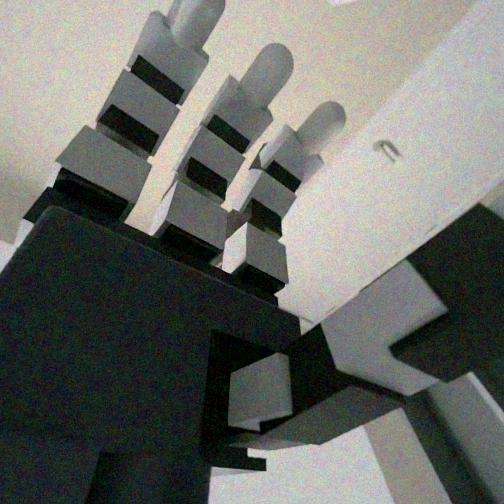

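>>> {"method": "move", "body": {
  "base": {"rotate_rad": -1.9},
  "joints": {"joint_1_rad": -0.5, "joint_2_rad": -1.67, "joint_3_rad": 3.142, "joint_4_rad": -2.49, "joint_5_rad": 0, "joint_6_rad": -0.1, "joint_7_rad": 2.463, "hand_thumb_mcp": 0.9, "hand_thumb_ipl": 0.9, "hand_thumb_cmc": 0.714, "hand_index_mcp": 0.753, "hand_middle_mcp": 0.753, "hand_ring_mcp": 0.753, "hand_index_pip": 0.577, "hand_middle_pip": 0.577, "hand_ring_pip": 0.577, "hand_index_dip": 0.696, "hand_middle_dip": 0.696, "hand_ring_dip": 0.696},
  "cameras": ["all"]
}}

Scene clock: 174.27 s.
move: done
base_odometry: x=-0.662 y=-0.132 heading=-3.062
base_tilt: forward=-0.4 right=+0.4
base_status: done
joint_positions: joint_1_rad=-0.483 joint_2_rad=-1.634 joint_3_rad=+3.146 joint_4_rad=-2.463 joint_5_rad=+0.012 joint_6_rad=-0.174 joint_7_rad=+2.411 hand_index_mcp=+0.758 hand_index_abd=+0.001 hand_index_pip=+0.577 hand_index_dip=+0.693 hand_middle_mcp=+0.758 hand_middle_abd=+0.001 hand_middle_pip=+0.577 hand_middle_dip=+0.693 hand_ring_mcp=+0.758 hand_ring_abd=+0.001 hand_ring_pip=+0.577 hand_ring_dip=+0.693 hand_thumb_cmc=+0.714 hand_thumb_axl=+0.678 hand_thumb_mcp=+0.895 hand_thumb_ipl=+0.897 hand_current_limit=+0.400 hand_speed=-0.600
joint_status: all done
hand_state: goal,goal,goal,goal,goal,goal,goal,goal,goal,goal,goal,goal,goal,goal,goal,goal
index_mcp_current_ma: 2
index_abd_current_ma: 0
index_pip_current_ma: 0
index_dip_current_ma: -1
middle_mcp_current_ma: 2
middle_abd_current_ma: 0
middle_pip_current_ma: 0
middle_dip_current_ma: -1
ring_mcp_current_ma: 2
ring_abd_current_ma: 0
ring_pip_current_ma: 0
ring_dip_current_ma: -1
thumb_cmc_current_ma: 0
thumb_axl_current_ma: 0
thumb_mcp_current_ma: -3
thumb_ipl_current_ma: -1
hand_goal_index_mcp: 0.754
hand_goal_index_abd: 0.000
hand_goal_index_pip: 0.578
hand_goal_index_dip: 0.696
hand_goal_middle_mcp: 0.754
hand_goal_middle_abd: 0.000
hand_goal_middle_pip: 0.578
hand_goal_middle_dip: 0.696
hand_goal_ring_mcp: 0.754
hand_goal_ring_abd: 0.000
hand_goal_ring_pip: 0.578
hand_goal_ring_dip: 0.696
hand_goal_thumb_cmc: 0.714
hand_goal_thumb_axl: 0.678
hand_goal_thumb_mcp: 0.900
hand_goal_thumb_ipl: 0.900
motor_effort: joint_1_rad=+0(2) joint_2_rad=+16(18) joint_3_rad=+1(3) joint_4_rad=+15(18) joint_5_rad=+0(2) joint_6_rad=+8(11) joint_7_rad=+0(2)
hand_pose: x=+0.1882 y=-0.0471 z=+1.0707 quat_wxyz=(-0.160, -0.379, -0.296, -0.862) (m; base frame)
hand_target: x=+0.1696 y=-0.0519 z=+1.0785 quat_wxyz=(-0.175, -0.341, -0.285, -0.879) (m; base frame)
hand_status: not commanded
pictures: base_camera, wrist_camera
camera_calibration:
wrist_camera: T_world_to_cam=[[0.474294, -0.880133, -0.0202712, -0.0724687], [-0.240941, -0.107625, -0.964554, 1.02841], [0.846754, 0.462366, -0.263106, 0.272783], [0, 0, 0, 1]] pos_world=[0.0511778, -0.0792252, 1.06226]

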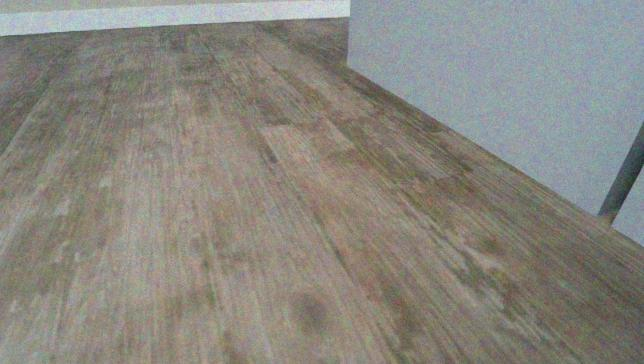

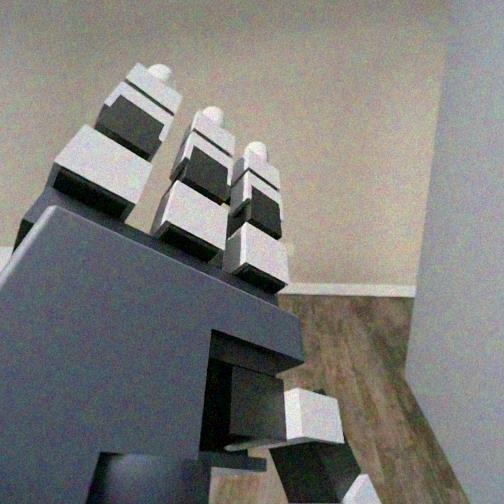

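>>> {"method": "move", "body": {
  "base": {"translate_m": 1.888, "strafe_m": 0.40, "rotate_rad": -2.82},
  "cameras": ["all"]
}}

Scene clock: 182.40 s.
move: done
base_odometry: x=-2.513 y=-0.682 heading=+0.400
base_tilt: forward=-0.4 right=+0.4
base_status: done
joint_positions: joint_1_rad=-0.490 joint_2_rad=-1.636 joint_3_rad=+3.146 joint_4_rad=-2.467 joint_5_rad=+0.012 joint_6_rad=-0.169 joint_7_rad=+2.413 hand_index_mcp=+0.759 hand_index_abd=+0.001 hand_index_pip=+0.577 hand_index_dip=+0.693 hand_middle_mcp=+0.759 hand_middle_abd=+0.001 hand_middle_pip=+0.577 hand_middle_dip=+0.693 hand_ring_mcp=+0.758 hand_ring_abd=+0.001 hand_ring_pip=+0.577 hand_ring_dip=+0.694 hand_thumb_cmc=+0.714 hand_thumb_axl=+0.678 hand_thumb_mcp=+0.896 hand_thumb_ipl=+0.897 hand_current_limit=+0.400 hand_speed=-0.600
joint_status: not commanded
hand_state: goal,goal,goal,goal,goal,goal,goal,goal,goal,goal,goal,goal,goal,goal,goal,goal
index_mcp_current_ma: 2
index_abd_current_ma: 0
index_pip_current_ma: 0
index_dip_current_ma: -1
middle_mcp_current_ma: 3
middle_abd_current_ma: 0
middle_pip_current_ma: 0
middle_dip_current_ma: -1
ring_mcp_current_ma: 2
ring_abd_current_ma: 0
ring_pip_current_ma: 0
ring_dip_current_ma: -1
thumb_cmc_current_ma: 0
thumb_axl_current_ma: 0
thumb_mcp_current_ma: -2
thumb_ipl_current_ma: -1
hand_goal_index_mcp: 0.754
hand_goal_index_abd: 0.000
hand_goal_index_pip: 0.578
hand_goal_index_dip: 0.696
hand_goal_middle_mcp: 0.754
hand_goal_middle_abd: 0.000
hand_goal_middle_pip: 0.578
hand_goal_middle_dip: 0.696
hand_goal_ring_mcp: 0.754
hand_goal_ring_abd: 0.000
hand_goal_ring_pip: 0.578
hand_goal_ring_dip: 0.696
hand_goal_thumb_cmc: 0.714
hand_goal_thumb_axl: 0.678
hand_goal_thumb_mcp: 0.900
hand_goal_thumb_ipl: 0.900
motor_effort: joint_1_rad=+0(1) joint_2_rad=+17(18) joint_3_rad=+1(2) joint_4_rad=+17(17) joint_5_rad=+0(1) joint_6_rad=+7(9) joint_7_rad=-1(1)
hand_pose: x=+0.1882 y=-0.0466 z=+1.0703 quat_wxyz=(-0.159, -0.377, -0.296, -0.863) (m; base frame)
hand_target: x=+0.1696 y=-0.0519 z=+1.0785 quat_wxyz=(-0.175, -0.341, -0.285, -0.879) (m; base frame)
hand_status: not commanded
pictures: base_camera, wrist_camera
camera_calibration:
wrist_camera: T_world_to_cam=[[0.479185, -0.877524, -0.0182321, -0.0751091], [-0.236667, -0.109177, -0.965437, 1.02825], [0.845204, 0.466938, -0.259997, 0.269627], [0, 0, 0, 1]] pos_world=[0.0514541, -0.0795481, 1.06144]

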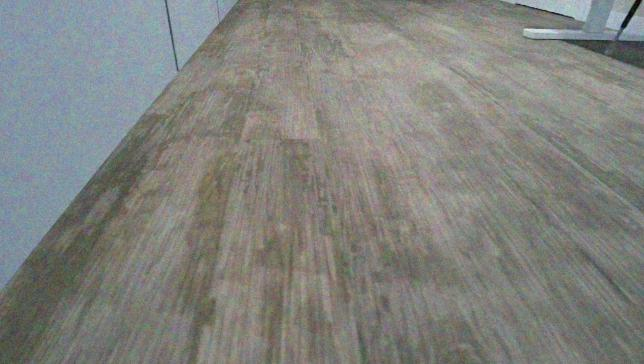

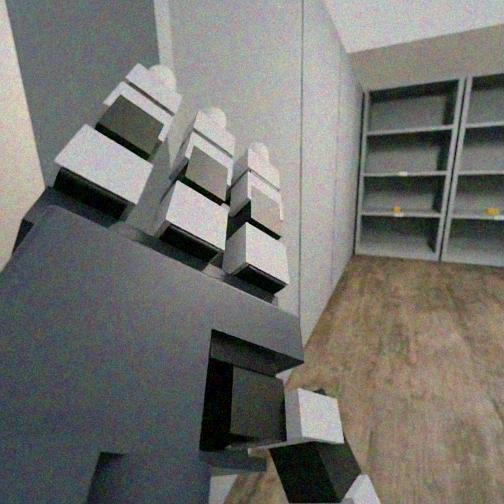

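>>> {"method": "move", "body": {
  "base": {"strafe_m": 0.75, "rotate_rad": 0.01},
  "joints": {"joint_1_rad": -1.0, "joint_6_rad": -0.3},
  "cameras": ["all"]
}}

Scene clock: 186.80 s.
move: done
base_odometry: x=-2.805 y=+0.009 heading=+0.410
base_tilt: forward=-0.4 right=+0.5
base_status: done
joint_positions: joint_1_rad=-0.984 joint_2_rad=-1.637 joint_3_rad=+3.146 joint_4_rad=-2.468 joint_5_rad=+0.012 joint_6_rad=-0.237 joint_7_rad=+2.413 hand_index_mcp=+0.759 hand_index_abd=+0.001 hand_index_pip=+0.577 hand_index_dip=+0.693 hand_middle_mcp=+0.759 hand_middle_abd=+0.001 hand_middle_pip=+0.577 hand_middle_dip=+0.693 hand_ring_mcp=+0.759 hand_ring_abd=+0.001 hand_ring_pip=+0.577 hand_ring_dip=+0.694 hand_thumb_cmc=+0.715 hand_thumb_axl=+0.677 hand_thumb_mcp=+0.896 hand_thumb_ipl=+0.897 hand_current_limit=+0.400 hand_speed=-0.600
joint_status: all done
hand_state: goal,goal,goal,goal,goal,goal,goal,goal,goal,goal,goal,goal,goal,goal,goal,goal
index_mcp_current_ma: 3
index_abd_current_ma: 0
index_pip_current_ma: 0
index_dip_current_ma: -1
middle_mcp_current_ma: 3
middle_abd_current_ma: 0
middle_pip_current_ma: 0
middle_dip_current_ma: -1
ring_mcp_current_ma: 2
ring_abd_current_ma: 0
ring_pip_current_ma: 0
ring_dip_current_ma: -1
thumb_cmc_current_ma: 0
thumb_axl_current_ma: 0
thumb_mcp_current_ma: -2
thumb_ipl_current_ma: -1
hand_goal_index_mcp: 0.754
hand_goal_index_abd: 0.000
hand_goal_index_pip: 0.578
hand_goal_index_dip: 0.696
hand_goal_middle_mcp: 0.754
hand_goal_middle_abd: 0.000
hand_goal_middle_pip: 0.578
hand_goal_middle_dip: 0.696
hand_goal_ring_mcp: 0.754
hand_goal_ring_abd: 0.000
hand_goal_ring_pip: 0.578
hand_goal_ring_dip: 0.696
hand_goal_thumb_cmc: 0.714
hand_goal_thumb_axl: 0.678
hand_goal_thumb_mcp: 0.900
hand_goal_thumb_ipl: 0.900
motor_effort: joint_1_rad=+0(3) joint_2_rad=+17(18) joint_3_rad=+0(2) joint_4_rad=+16(17) joint_5_rad=+0(1) joint_6_rad=+9(9) joint_7_rad=-1(1)
hand_pose: x=+0.2097 y=+0.0029 z=+1.0540 quat_wxyz=(+0.056, -0.311, -0.403, -0.859) (m; base frame)
hand_target: x=+0.2101 y=+0.0127 z=+1.0327 quat_wxyz=(+0.046, -0.311, -0.431, -0.846) (m; base frame)
hand_status: not commanded
pictures: base_camera, wrist_camera
camera_calibration:
wrist_camera: T_world_to_cam=[[0.837005, -0.546852, -0.0193785, -0.117001], [-0.193322, -0.262394, -0.945397, 0.993246], [0.511908, 0.795048, -0.325344, 0.361899], [0, 0, 0, 1]] pos_world=[0.104688, -0.0910873, 1.05449]

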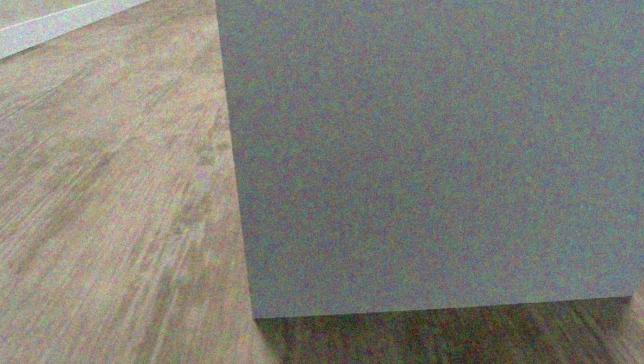

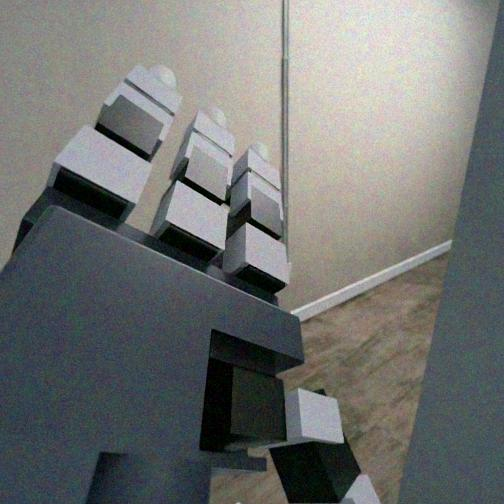

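>>> {"method": "move", "body": {
  "base": {"strafe_m": 0.54},
  "joints": {"joint_1_rad": 1.15, "joint_6_rad": -0.5}
}}

>>> {"method": "move", "body": {
  "base": {"translate_m": 0.85},
  "cameras": ["all"]
}}

Scene clock: 192.40 s.
move: done
base_odometry: x=-3.021 y=+0.504 heading=+0.410
base_tilt: forward=-0.4 right=+0.4
base_status: done
joint_positions: joint_1_rad=+1.134 joint_2_rad=-1.638 joint_3_rad=+3.146 joint_4_rad=-2.468 joint_5_rad=+0.012 joint_6_rad=-0.432 joint_7_rad=+2.413 hand_index_mcp=+0.760 hand_index_abd=+0.001 hand_index_pip=+0.577 hand_index_dip=+0.693 hand_middle_mcp=+0.760 hand_middle_abd=+0.001 hand_middle_pip=+0.578 hand_middle_dip=+0.693 hand_ring_mcp=+0.759 hand_ring_abd=+0.001 hand_ring_pip=+0.577 hand_ring_dip=+0.694 hand_thumb_cmc=+0.715 hand_thumb_axl=+0.677 hand_thumb_mcp=+0.896 hand_thumb_ipl=+0.897 hand_current_limit=+0.400 hand_speed=-0.600
joint_status: all done
hand_state: goal,goal,goal,goal,goal,goal,goal,goal,goal,goal,goal,goal,goal,goal,goal,goal
index_mcp_current_ma: 3
index_abd_current_ma: 0
index_pip_current_ma: 0
index_dip_current_ma: -1
middle_mcp_current_ma: 3
middle_abd_current_ma: 0
middle_pip_current_ma: 0
middle_dip_current_ma: -1
ring_mcp_current_ma: 3
ring_abd_current_ma: 0
ring_pip_current_ma: 0
ring_dip_current_ma: -1
thumb_cmc_current_ma: 0
thumb_axl_current_ma: 0
thumb_mcp_current_ma: -2
thumb_ipl_current_ma: -1
hand_goal_index_mcp: 0.754
hand_goal_index_abd: 0.000
hand_goal_index_pip: 0.578
hand_goal_index_dip: 0.696
hand_goal_middle_mcp: 0.754
hand_goal_middle_abd: 0.000
hand_goal_middle_pip: 0.578
hand_goal_middle_dip: 0.696
hand_goal_ring_mcp: 0.754
hand_goal_ring_abd: 0.000
hand_goal_ring_pip: 0.578
hand_goal_ring_dip: 0.696
hand_goal_thumb_cmc: 0.714
hand_goal_thumb_axl: 0.678
hand_goal_thumb_mcp: 0.900
hand_goal_thumb_ipl: 0.900
motor_effort: joint_1_rad=+0(3) joint_2_rad=+16(18) joint_3_rad=+1(2) joint_4_rad=+16(17) joint_5_rad=+0(1) joint_6_rad=+9(10) joint_7_rad=-1(1)
hand_pose: x=+0.0873 y=-0.1079 z=+1.0036 quat_wxyz=(-0.677, -0.584, +0.086, -0.440) (m; base frame)
hand_target: x=+0.0922 y=-0.1109 z=+0.9797 quat_wxyz=(-0.674, -0.608, +0.079, -0.413) (m; base frame)
hand_status: not commanded
pictures: none

Scene clock: 195.33 s.
move: done
base_odometry: x=-2.241 y=+0.844 heading=+0.411
base_tilt: forward=-0.4 right=+0.4
base_status: done
joint_positions: joint_1_rad=+1.140 joint_2_rad=-1.638 joint_3_rad=+3.146 joint_4_rad=-2.468 joint_5_rad=+0.012 joint_6_rad=-0.434 joint_7_rad=+2.413 hand_index_mcp=+0.760 hand_index_abd=+0.001 hand_index_pip=+0.578 hand_index_dip=+0.693 hand_middle_mcp=+0.760 hand_middle_abd=+0.001 hand_middle_pip=+0.578 hand_middle_dip=+0.693 hand_ring_mcp=+0.759 hand_ring_abd=+0.001 hand_ring_pip=+0.578 hand_ring_dip=+0.694 hand_thumb_cmc=+0.715 hand_thumb_axl=+0.677 hand_thumb_mcp=+0.896 hand_thumb_ipl=+0.897 hand_current_limit=+0.400 hand_speed=-0.600
joint_status: not commanded
hand_state: goal,goal,goal,goal,goal,goal,goal,goal,goal,goal,goal,goal,goal,goal,goal,goal
index_mcp_current_ma: 3
index_abd_current_ma: 0
index_pip_current_ma: 0
index_dip_current_ma: -1
middle_mcp_current_ma: 3
middle_abd_current_ma: 0
middle_pip_current_ma: 0
middle_dip_current_ma: -1
ring_mcp_current_ma: 3
ring_abd_current_ma: 0
ring_pip_current_ma: 0
ring_dip_current_ma: -1
thumb_cmc_current_ma: 0
thumb_axl_current_ma: 0
thumb_mcp_current_ma: -2
thumb_ipl_current_ma: -1
hand_goal_index_mcp: 0.754
hand_goal_index_abd: 0.000
hand_goal_index_pip: 0.578
hand_goal_index_dip: 0.696
hand_goal_middle_mcp: 0.754
hand_goal_middle_abd: 0.000
hand_goal_middle_pip: 0.578
hand_goal_middle_dip: 0.696
hand_goal_ring_mcp: 0.754
hand_goal_ring_abd: 0.000
hand_goal_ring_pip: 0.578
hand_goal_ring_dip: 0.696
hand_goal_thumb_cmc: 0.714
hand_goal_thumb_axl: 0.678
hand_goal_thumb_mcp: 0.900
hand_goal_thumb_ipl: 0.900
motor_effort: joint_1_rad=+0(2) joint_2_rad=+16(17) joint_3_rad=+1(2) joint_4_rad=+16(17) joint_5_rad=+0(1) joint_6_rad=+9(10) joint_7_rad=-1(1)
hand_pose: x=+0.0867 y=-0.1079 z=+1.0031 quat_wxyz=(-0.677, -0.585, +0.088, -0.438) (m; base frame)
hand_target: x=+0.0922 y=-0.1109 z=+0.9797 quat_wxyz=(-0.674, -0.608, +0.079, -0.413) (m; base frame)
hand_status: not commanded
pictures: base_camera, wrist_camera
camera_calibration:
wrist_camera: T_world_to_cam=[[-0.906958, -0.420645, -0.0220303, 0.0919193], [-0.194856, 0.46535, -0.863412, 0.88862], [0.373442, -0.778786, -0.504018, 0.517754], [0, 0, 0, 1]] pos_world=[0.0631683, 0.0283661, 1.03023]

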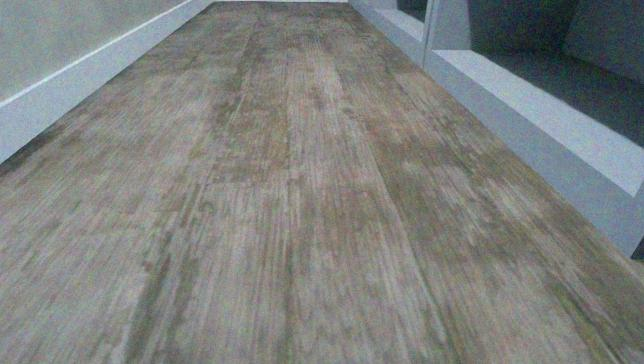

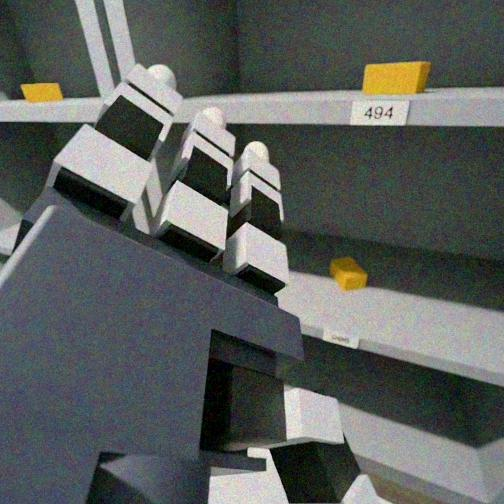

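>>> {"method": "zoom_image", "body": {
  "camera": "wrist_camera",
  "region": [315, 312, 370, 367]
}}

>>> {"method": "zoom_image", "body": {
  "camera": "wrist_camera",
  "region": [340, 50, 450, 140]
}}

>>> {"method": "move", "body": {
  "base": {"translate_m": 0.93},
  "cameras": ["all"]
}}

Scaled by 9.164 from the camera's 504x504 image, which has a finer 720x720 frame.

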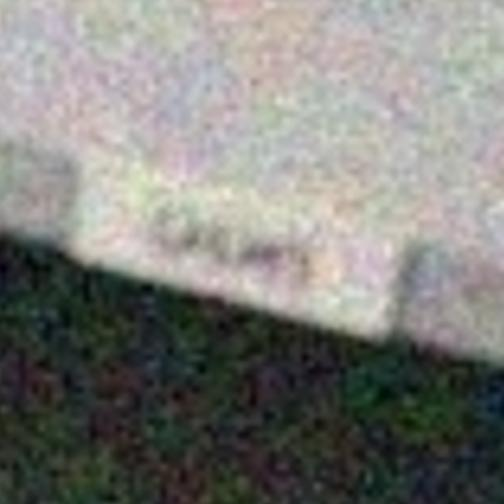

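Scaled by 4.582 from the camera's 504x504 image, which has a finer 720x720 frame.

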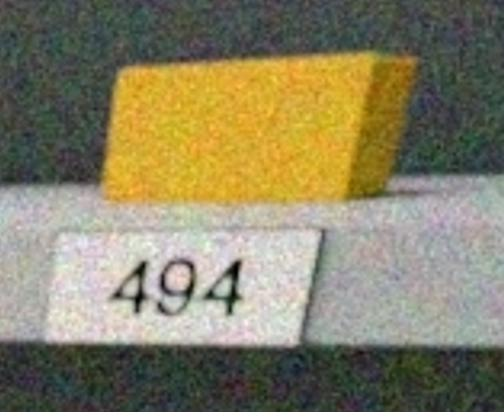

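Scene clock: 199.00 s.
move: done
base_odometry: x=-1.388 y=+1.215 heading=+0.411
base_tilt: forward=-0.4 right=+0.4
base_status: done
joint_positions: joint_1_rad=+1.142 joint_2_rad=-1.638 joint_3_rad=+3.146 joint_4_rad=-2.468 joint_5_rad=+0.012 joint_6_rad=-0.435 joint_7_rad=+2.413 hand_index_mcp=+0.760 hand_index_abd=+0.001 hand_index_pip=+0.578 hand_index_dip=+0.693 hand_middle_mcp=+0.760 hand_middle_abd=+0.001 hand_middle_pip=+0.578 hand_middle_dip=+0.693 hand_ring_mcp=+0.759 hand_ring_abd=+0.001 hand_ring_pip=+0.578 hand_ring_dip=+0.694 hand_thumb_cmc=+0.715 hand_thumb_axl=+0.677 hand_thumb_mcp=+0.896 hand_thumb_ipl=+0.897 hand_current_limit=+0.400 hand_speed=-0.600
joint_status: not commanded
hand_state: goal,goal,goal,goal,goal,goal,goal,goal,goal,goal,goal,goal,goal,goal,goal,goal
index_mcp_current_ma: 3
index_abd_current_ma: 0
index_pip_current_ma: 0
index_dip_current_ma: -1
middle_mcp_current_ma: 3
middle_abd_current_ma: 0
middle_pip_current_ma: 0
middle_dip_current_ma: -1
ring_mcp_current_ma: 3
ring_abd_current_ma: 0
ring_pip_current_ma: 0
ring_dip_current_ma: -1
thumb_cmc_current_ma: 0
thumb_axl_current_ma: 0
thumb_mcp_current_ma: -2
thumb_ipl_current_ma: -1
hand_goal_index_mcp: 0.754
hand_goal_index_abd: 0.000
hand_goal_index_pip: 0.578
hand_goal_index_dip: 0.696
hand_goal_middle_mcp: 0.754
hand_goal_middle_abd: 0.000
hand_goal_middle_pip: 0.578
hand_goal_middle_dip: 0.696
hand_goal_ring_mcp: 0.754
hand_goal_ring_abd: 0.000
hand_goal_ring_pip: 0.578
hand_goal_ring_dip: 0.696
hand_goal_thumb_cmc: 0.714
hand_goal_thumb_axl: 0.678
hand_goal_thumb_mcp: 0.900
hand_goal_thumb_ipl: 0.900
motor_effort: joint_1_rad=+0(2) joint_2_rad=+16(17) joint_3_rad=+1(2) joint_4_rad=+16(17) joint_5_rad=+0(1) joint_6_rad=+9(10) joint_7_rad=-1(1)
hand_pose: x=+0.0865 y=-0.1079 z=+1.0030 quat_wxyz=(-0.678, -0.585, +0.088, -0.437) (m; base frame)
hand_target: x=+0.0922 y=-0.1109 z=+0.9797 quat_wxyz=(-0.674, -0.608, +0.079, -0.413) (m; base frame)
hand_status: not commanded
pictures: base_camera, wrist_camera
camera_calibration:
wrist_camera: T_world_to_cam=[[-0.907828, -0.418766, -0.021983, 0.0919166], [-0.194064, 0.466019, -0.863229, 0.888233], [0.371736, -0.779398, -0.504333, 0.518226], [0, 0, 0, 1]] pos_world=[0.0631757, 0.0284613, 1.03013]

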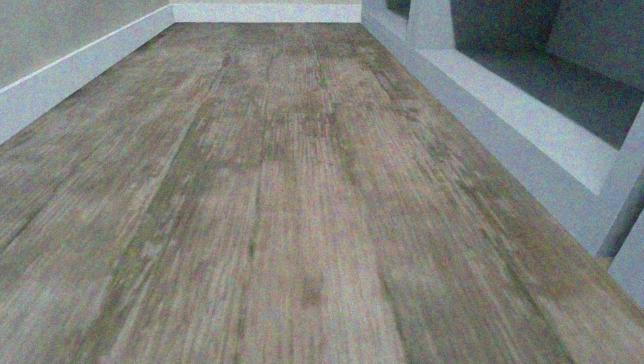

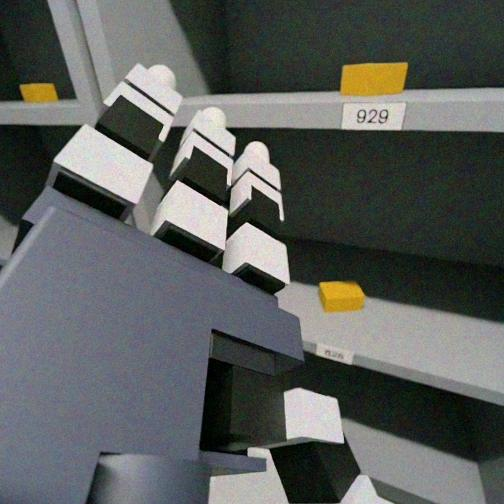

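>>> {"method": "zoom_image", "body": {
  "camera": "wrist_camera",
  "region": [310, 335, 355, 375]
}}

>>> {"method": "move", "body": {
  "base": {"translate_m": 0.93},
  "joints": {"joint_6_rad": -0.8},
  "cameras": ["all"]
}}

Scaled by 11.200 from the camera's 504x504 image, which has a finer 720x720 frame.

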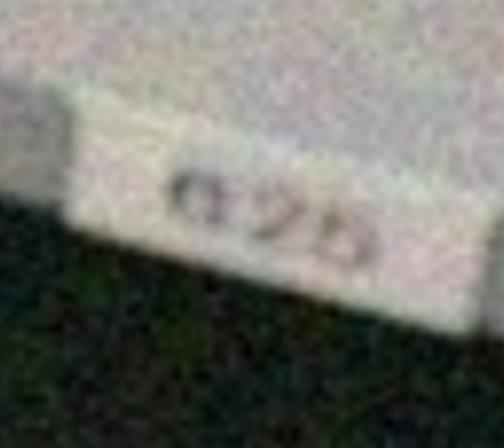

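Scene clock: 203.07 s.
move: done
base_odometry: x=-0.536 y=+1.587 heading=+0.411
base_tilt: forward=-0.3 right=+0.4
base_status: done
joint_positions: joint_1_rad=+1.143 joint_2_rad=-1.638 joint_3_rad=+3.146 joint_4_rad=-2.480 joint_5_rad=+0.012 joint_6_rad=-0.742 joint_7_rad=+2.413 hand_index_mcp=+0.761 hand_index_abd=+0.001 hand_index_pip=+0.578 hand_index_dip=+0.694 hand_middle_mcp=+0.761 hand_middle_abd=+0.001 hand_middle_pip=+0.578 hand_middle_dip=+0.694 hand_ring_mcp=+0.760 hand_ring_abd=+0.001 hand_ring_pip=+0.578 hand_ring_dip=+0.694 hand_thumb_cmc=+0.715 hand_thumb_axl=+0.677 hand_thumb_mcp=+0.896 hand_thumb_ipl=+0.897 hand_current_limit=+0.400 hand_speed=-0.600
joint_status: all done
hand_state: goal,goal,goal,goal,goal,goal,goal,goal,goal,goal,goal,goal,goal,goal,goal,goal
index_mcp_current_ma: 4
index_abd_current_ma: 0
index_pip_current_ma: 0
index_dip_current_ma: -1
middle_mcp_current_ma: 4
middle_abd_current_ma: 0
middle_pip_current_ma: 0
middle_dip_current_ma: -1
ring_mcp_current_ma: 3
ring_abd_current_ma: 0
ring_pip_current_ma: 0
ring_dip_current_ma: -1
thumb_cmc_current_ma: 0
thumb_axl_current_ma: 0
thumb_mcp_current_ma: -2
thumb_ipl_current_ma: -1
hand_goal_index_mcp: 0.754
hand_goal_index_abd: 0.000
hand_goal_index_pip: 0.578
hand_goal_index_dip: 0.696
hand_goal_middle_mcp: 0.754
hand_goal_middle_abd: 0.000
hand_goal_middle_pip: 0.578
hand_goal_middle_dip: 0.696
hand_goal_ring_mcp: 0.754
hand_goal_ring_abd: 0.000
hand_goal_ring_pip: 0.578
hand_goal_ring_dip: 0.696
hand_goal_thumb_cmc: 0.714
hand_goal_thumb_axl: 0.678
hand_goal_thumb_mcp: 0.900
hand_goal_thumb_ipl: 0.900
motor_effort: joint_1_rad=+0(2) joint_2_rad=+16(17) joint_3_rad=+1(2) joint_4_rad=+16(18) joint_5_rad=+0(1) joint_6_rad=+9(12) joint_7_rad=-2(2)
hand_pose: x=+0.0988 y=-0.1367 z=+0.9078 quat_wxyz=(-0.591, -0.703, +0.107, -0.380) (m; base frame)
hand_target: x=+0.1022 y=-0.1333 z=+0.8916 quat_wxyz=(-0.588, -0.718, +0.093, -0.360) (m; base frame)
hand_status: not commanded
pictures: base_camera, wrist_camera
camera_calibration:
wrist_camera: T_world_to_cam=[[-0.911914, -0.409673, -0.024115, 0.0925846], [-0.292556, 0.690178, -0.661864, 0.679499], [0.287791, -0.596508, -0.749236, 0.698726], [0, 0, 0, 1]] pos_world=[0.0821335, -0.0142498, 0.975479]

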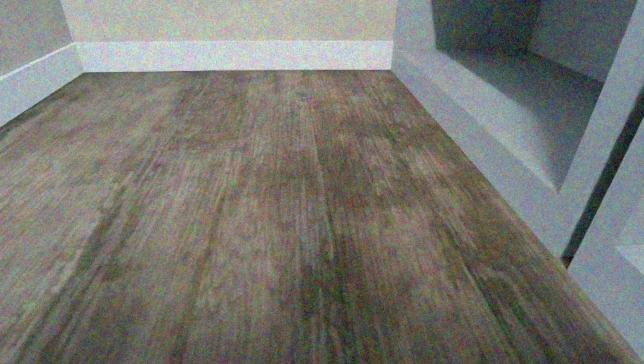

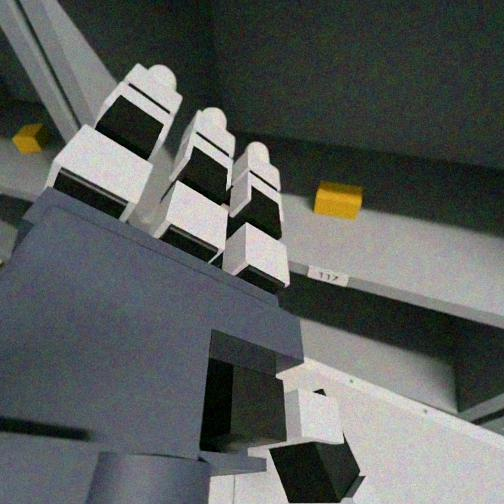

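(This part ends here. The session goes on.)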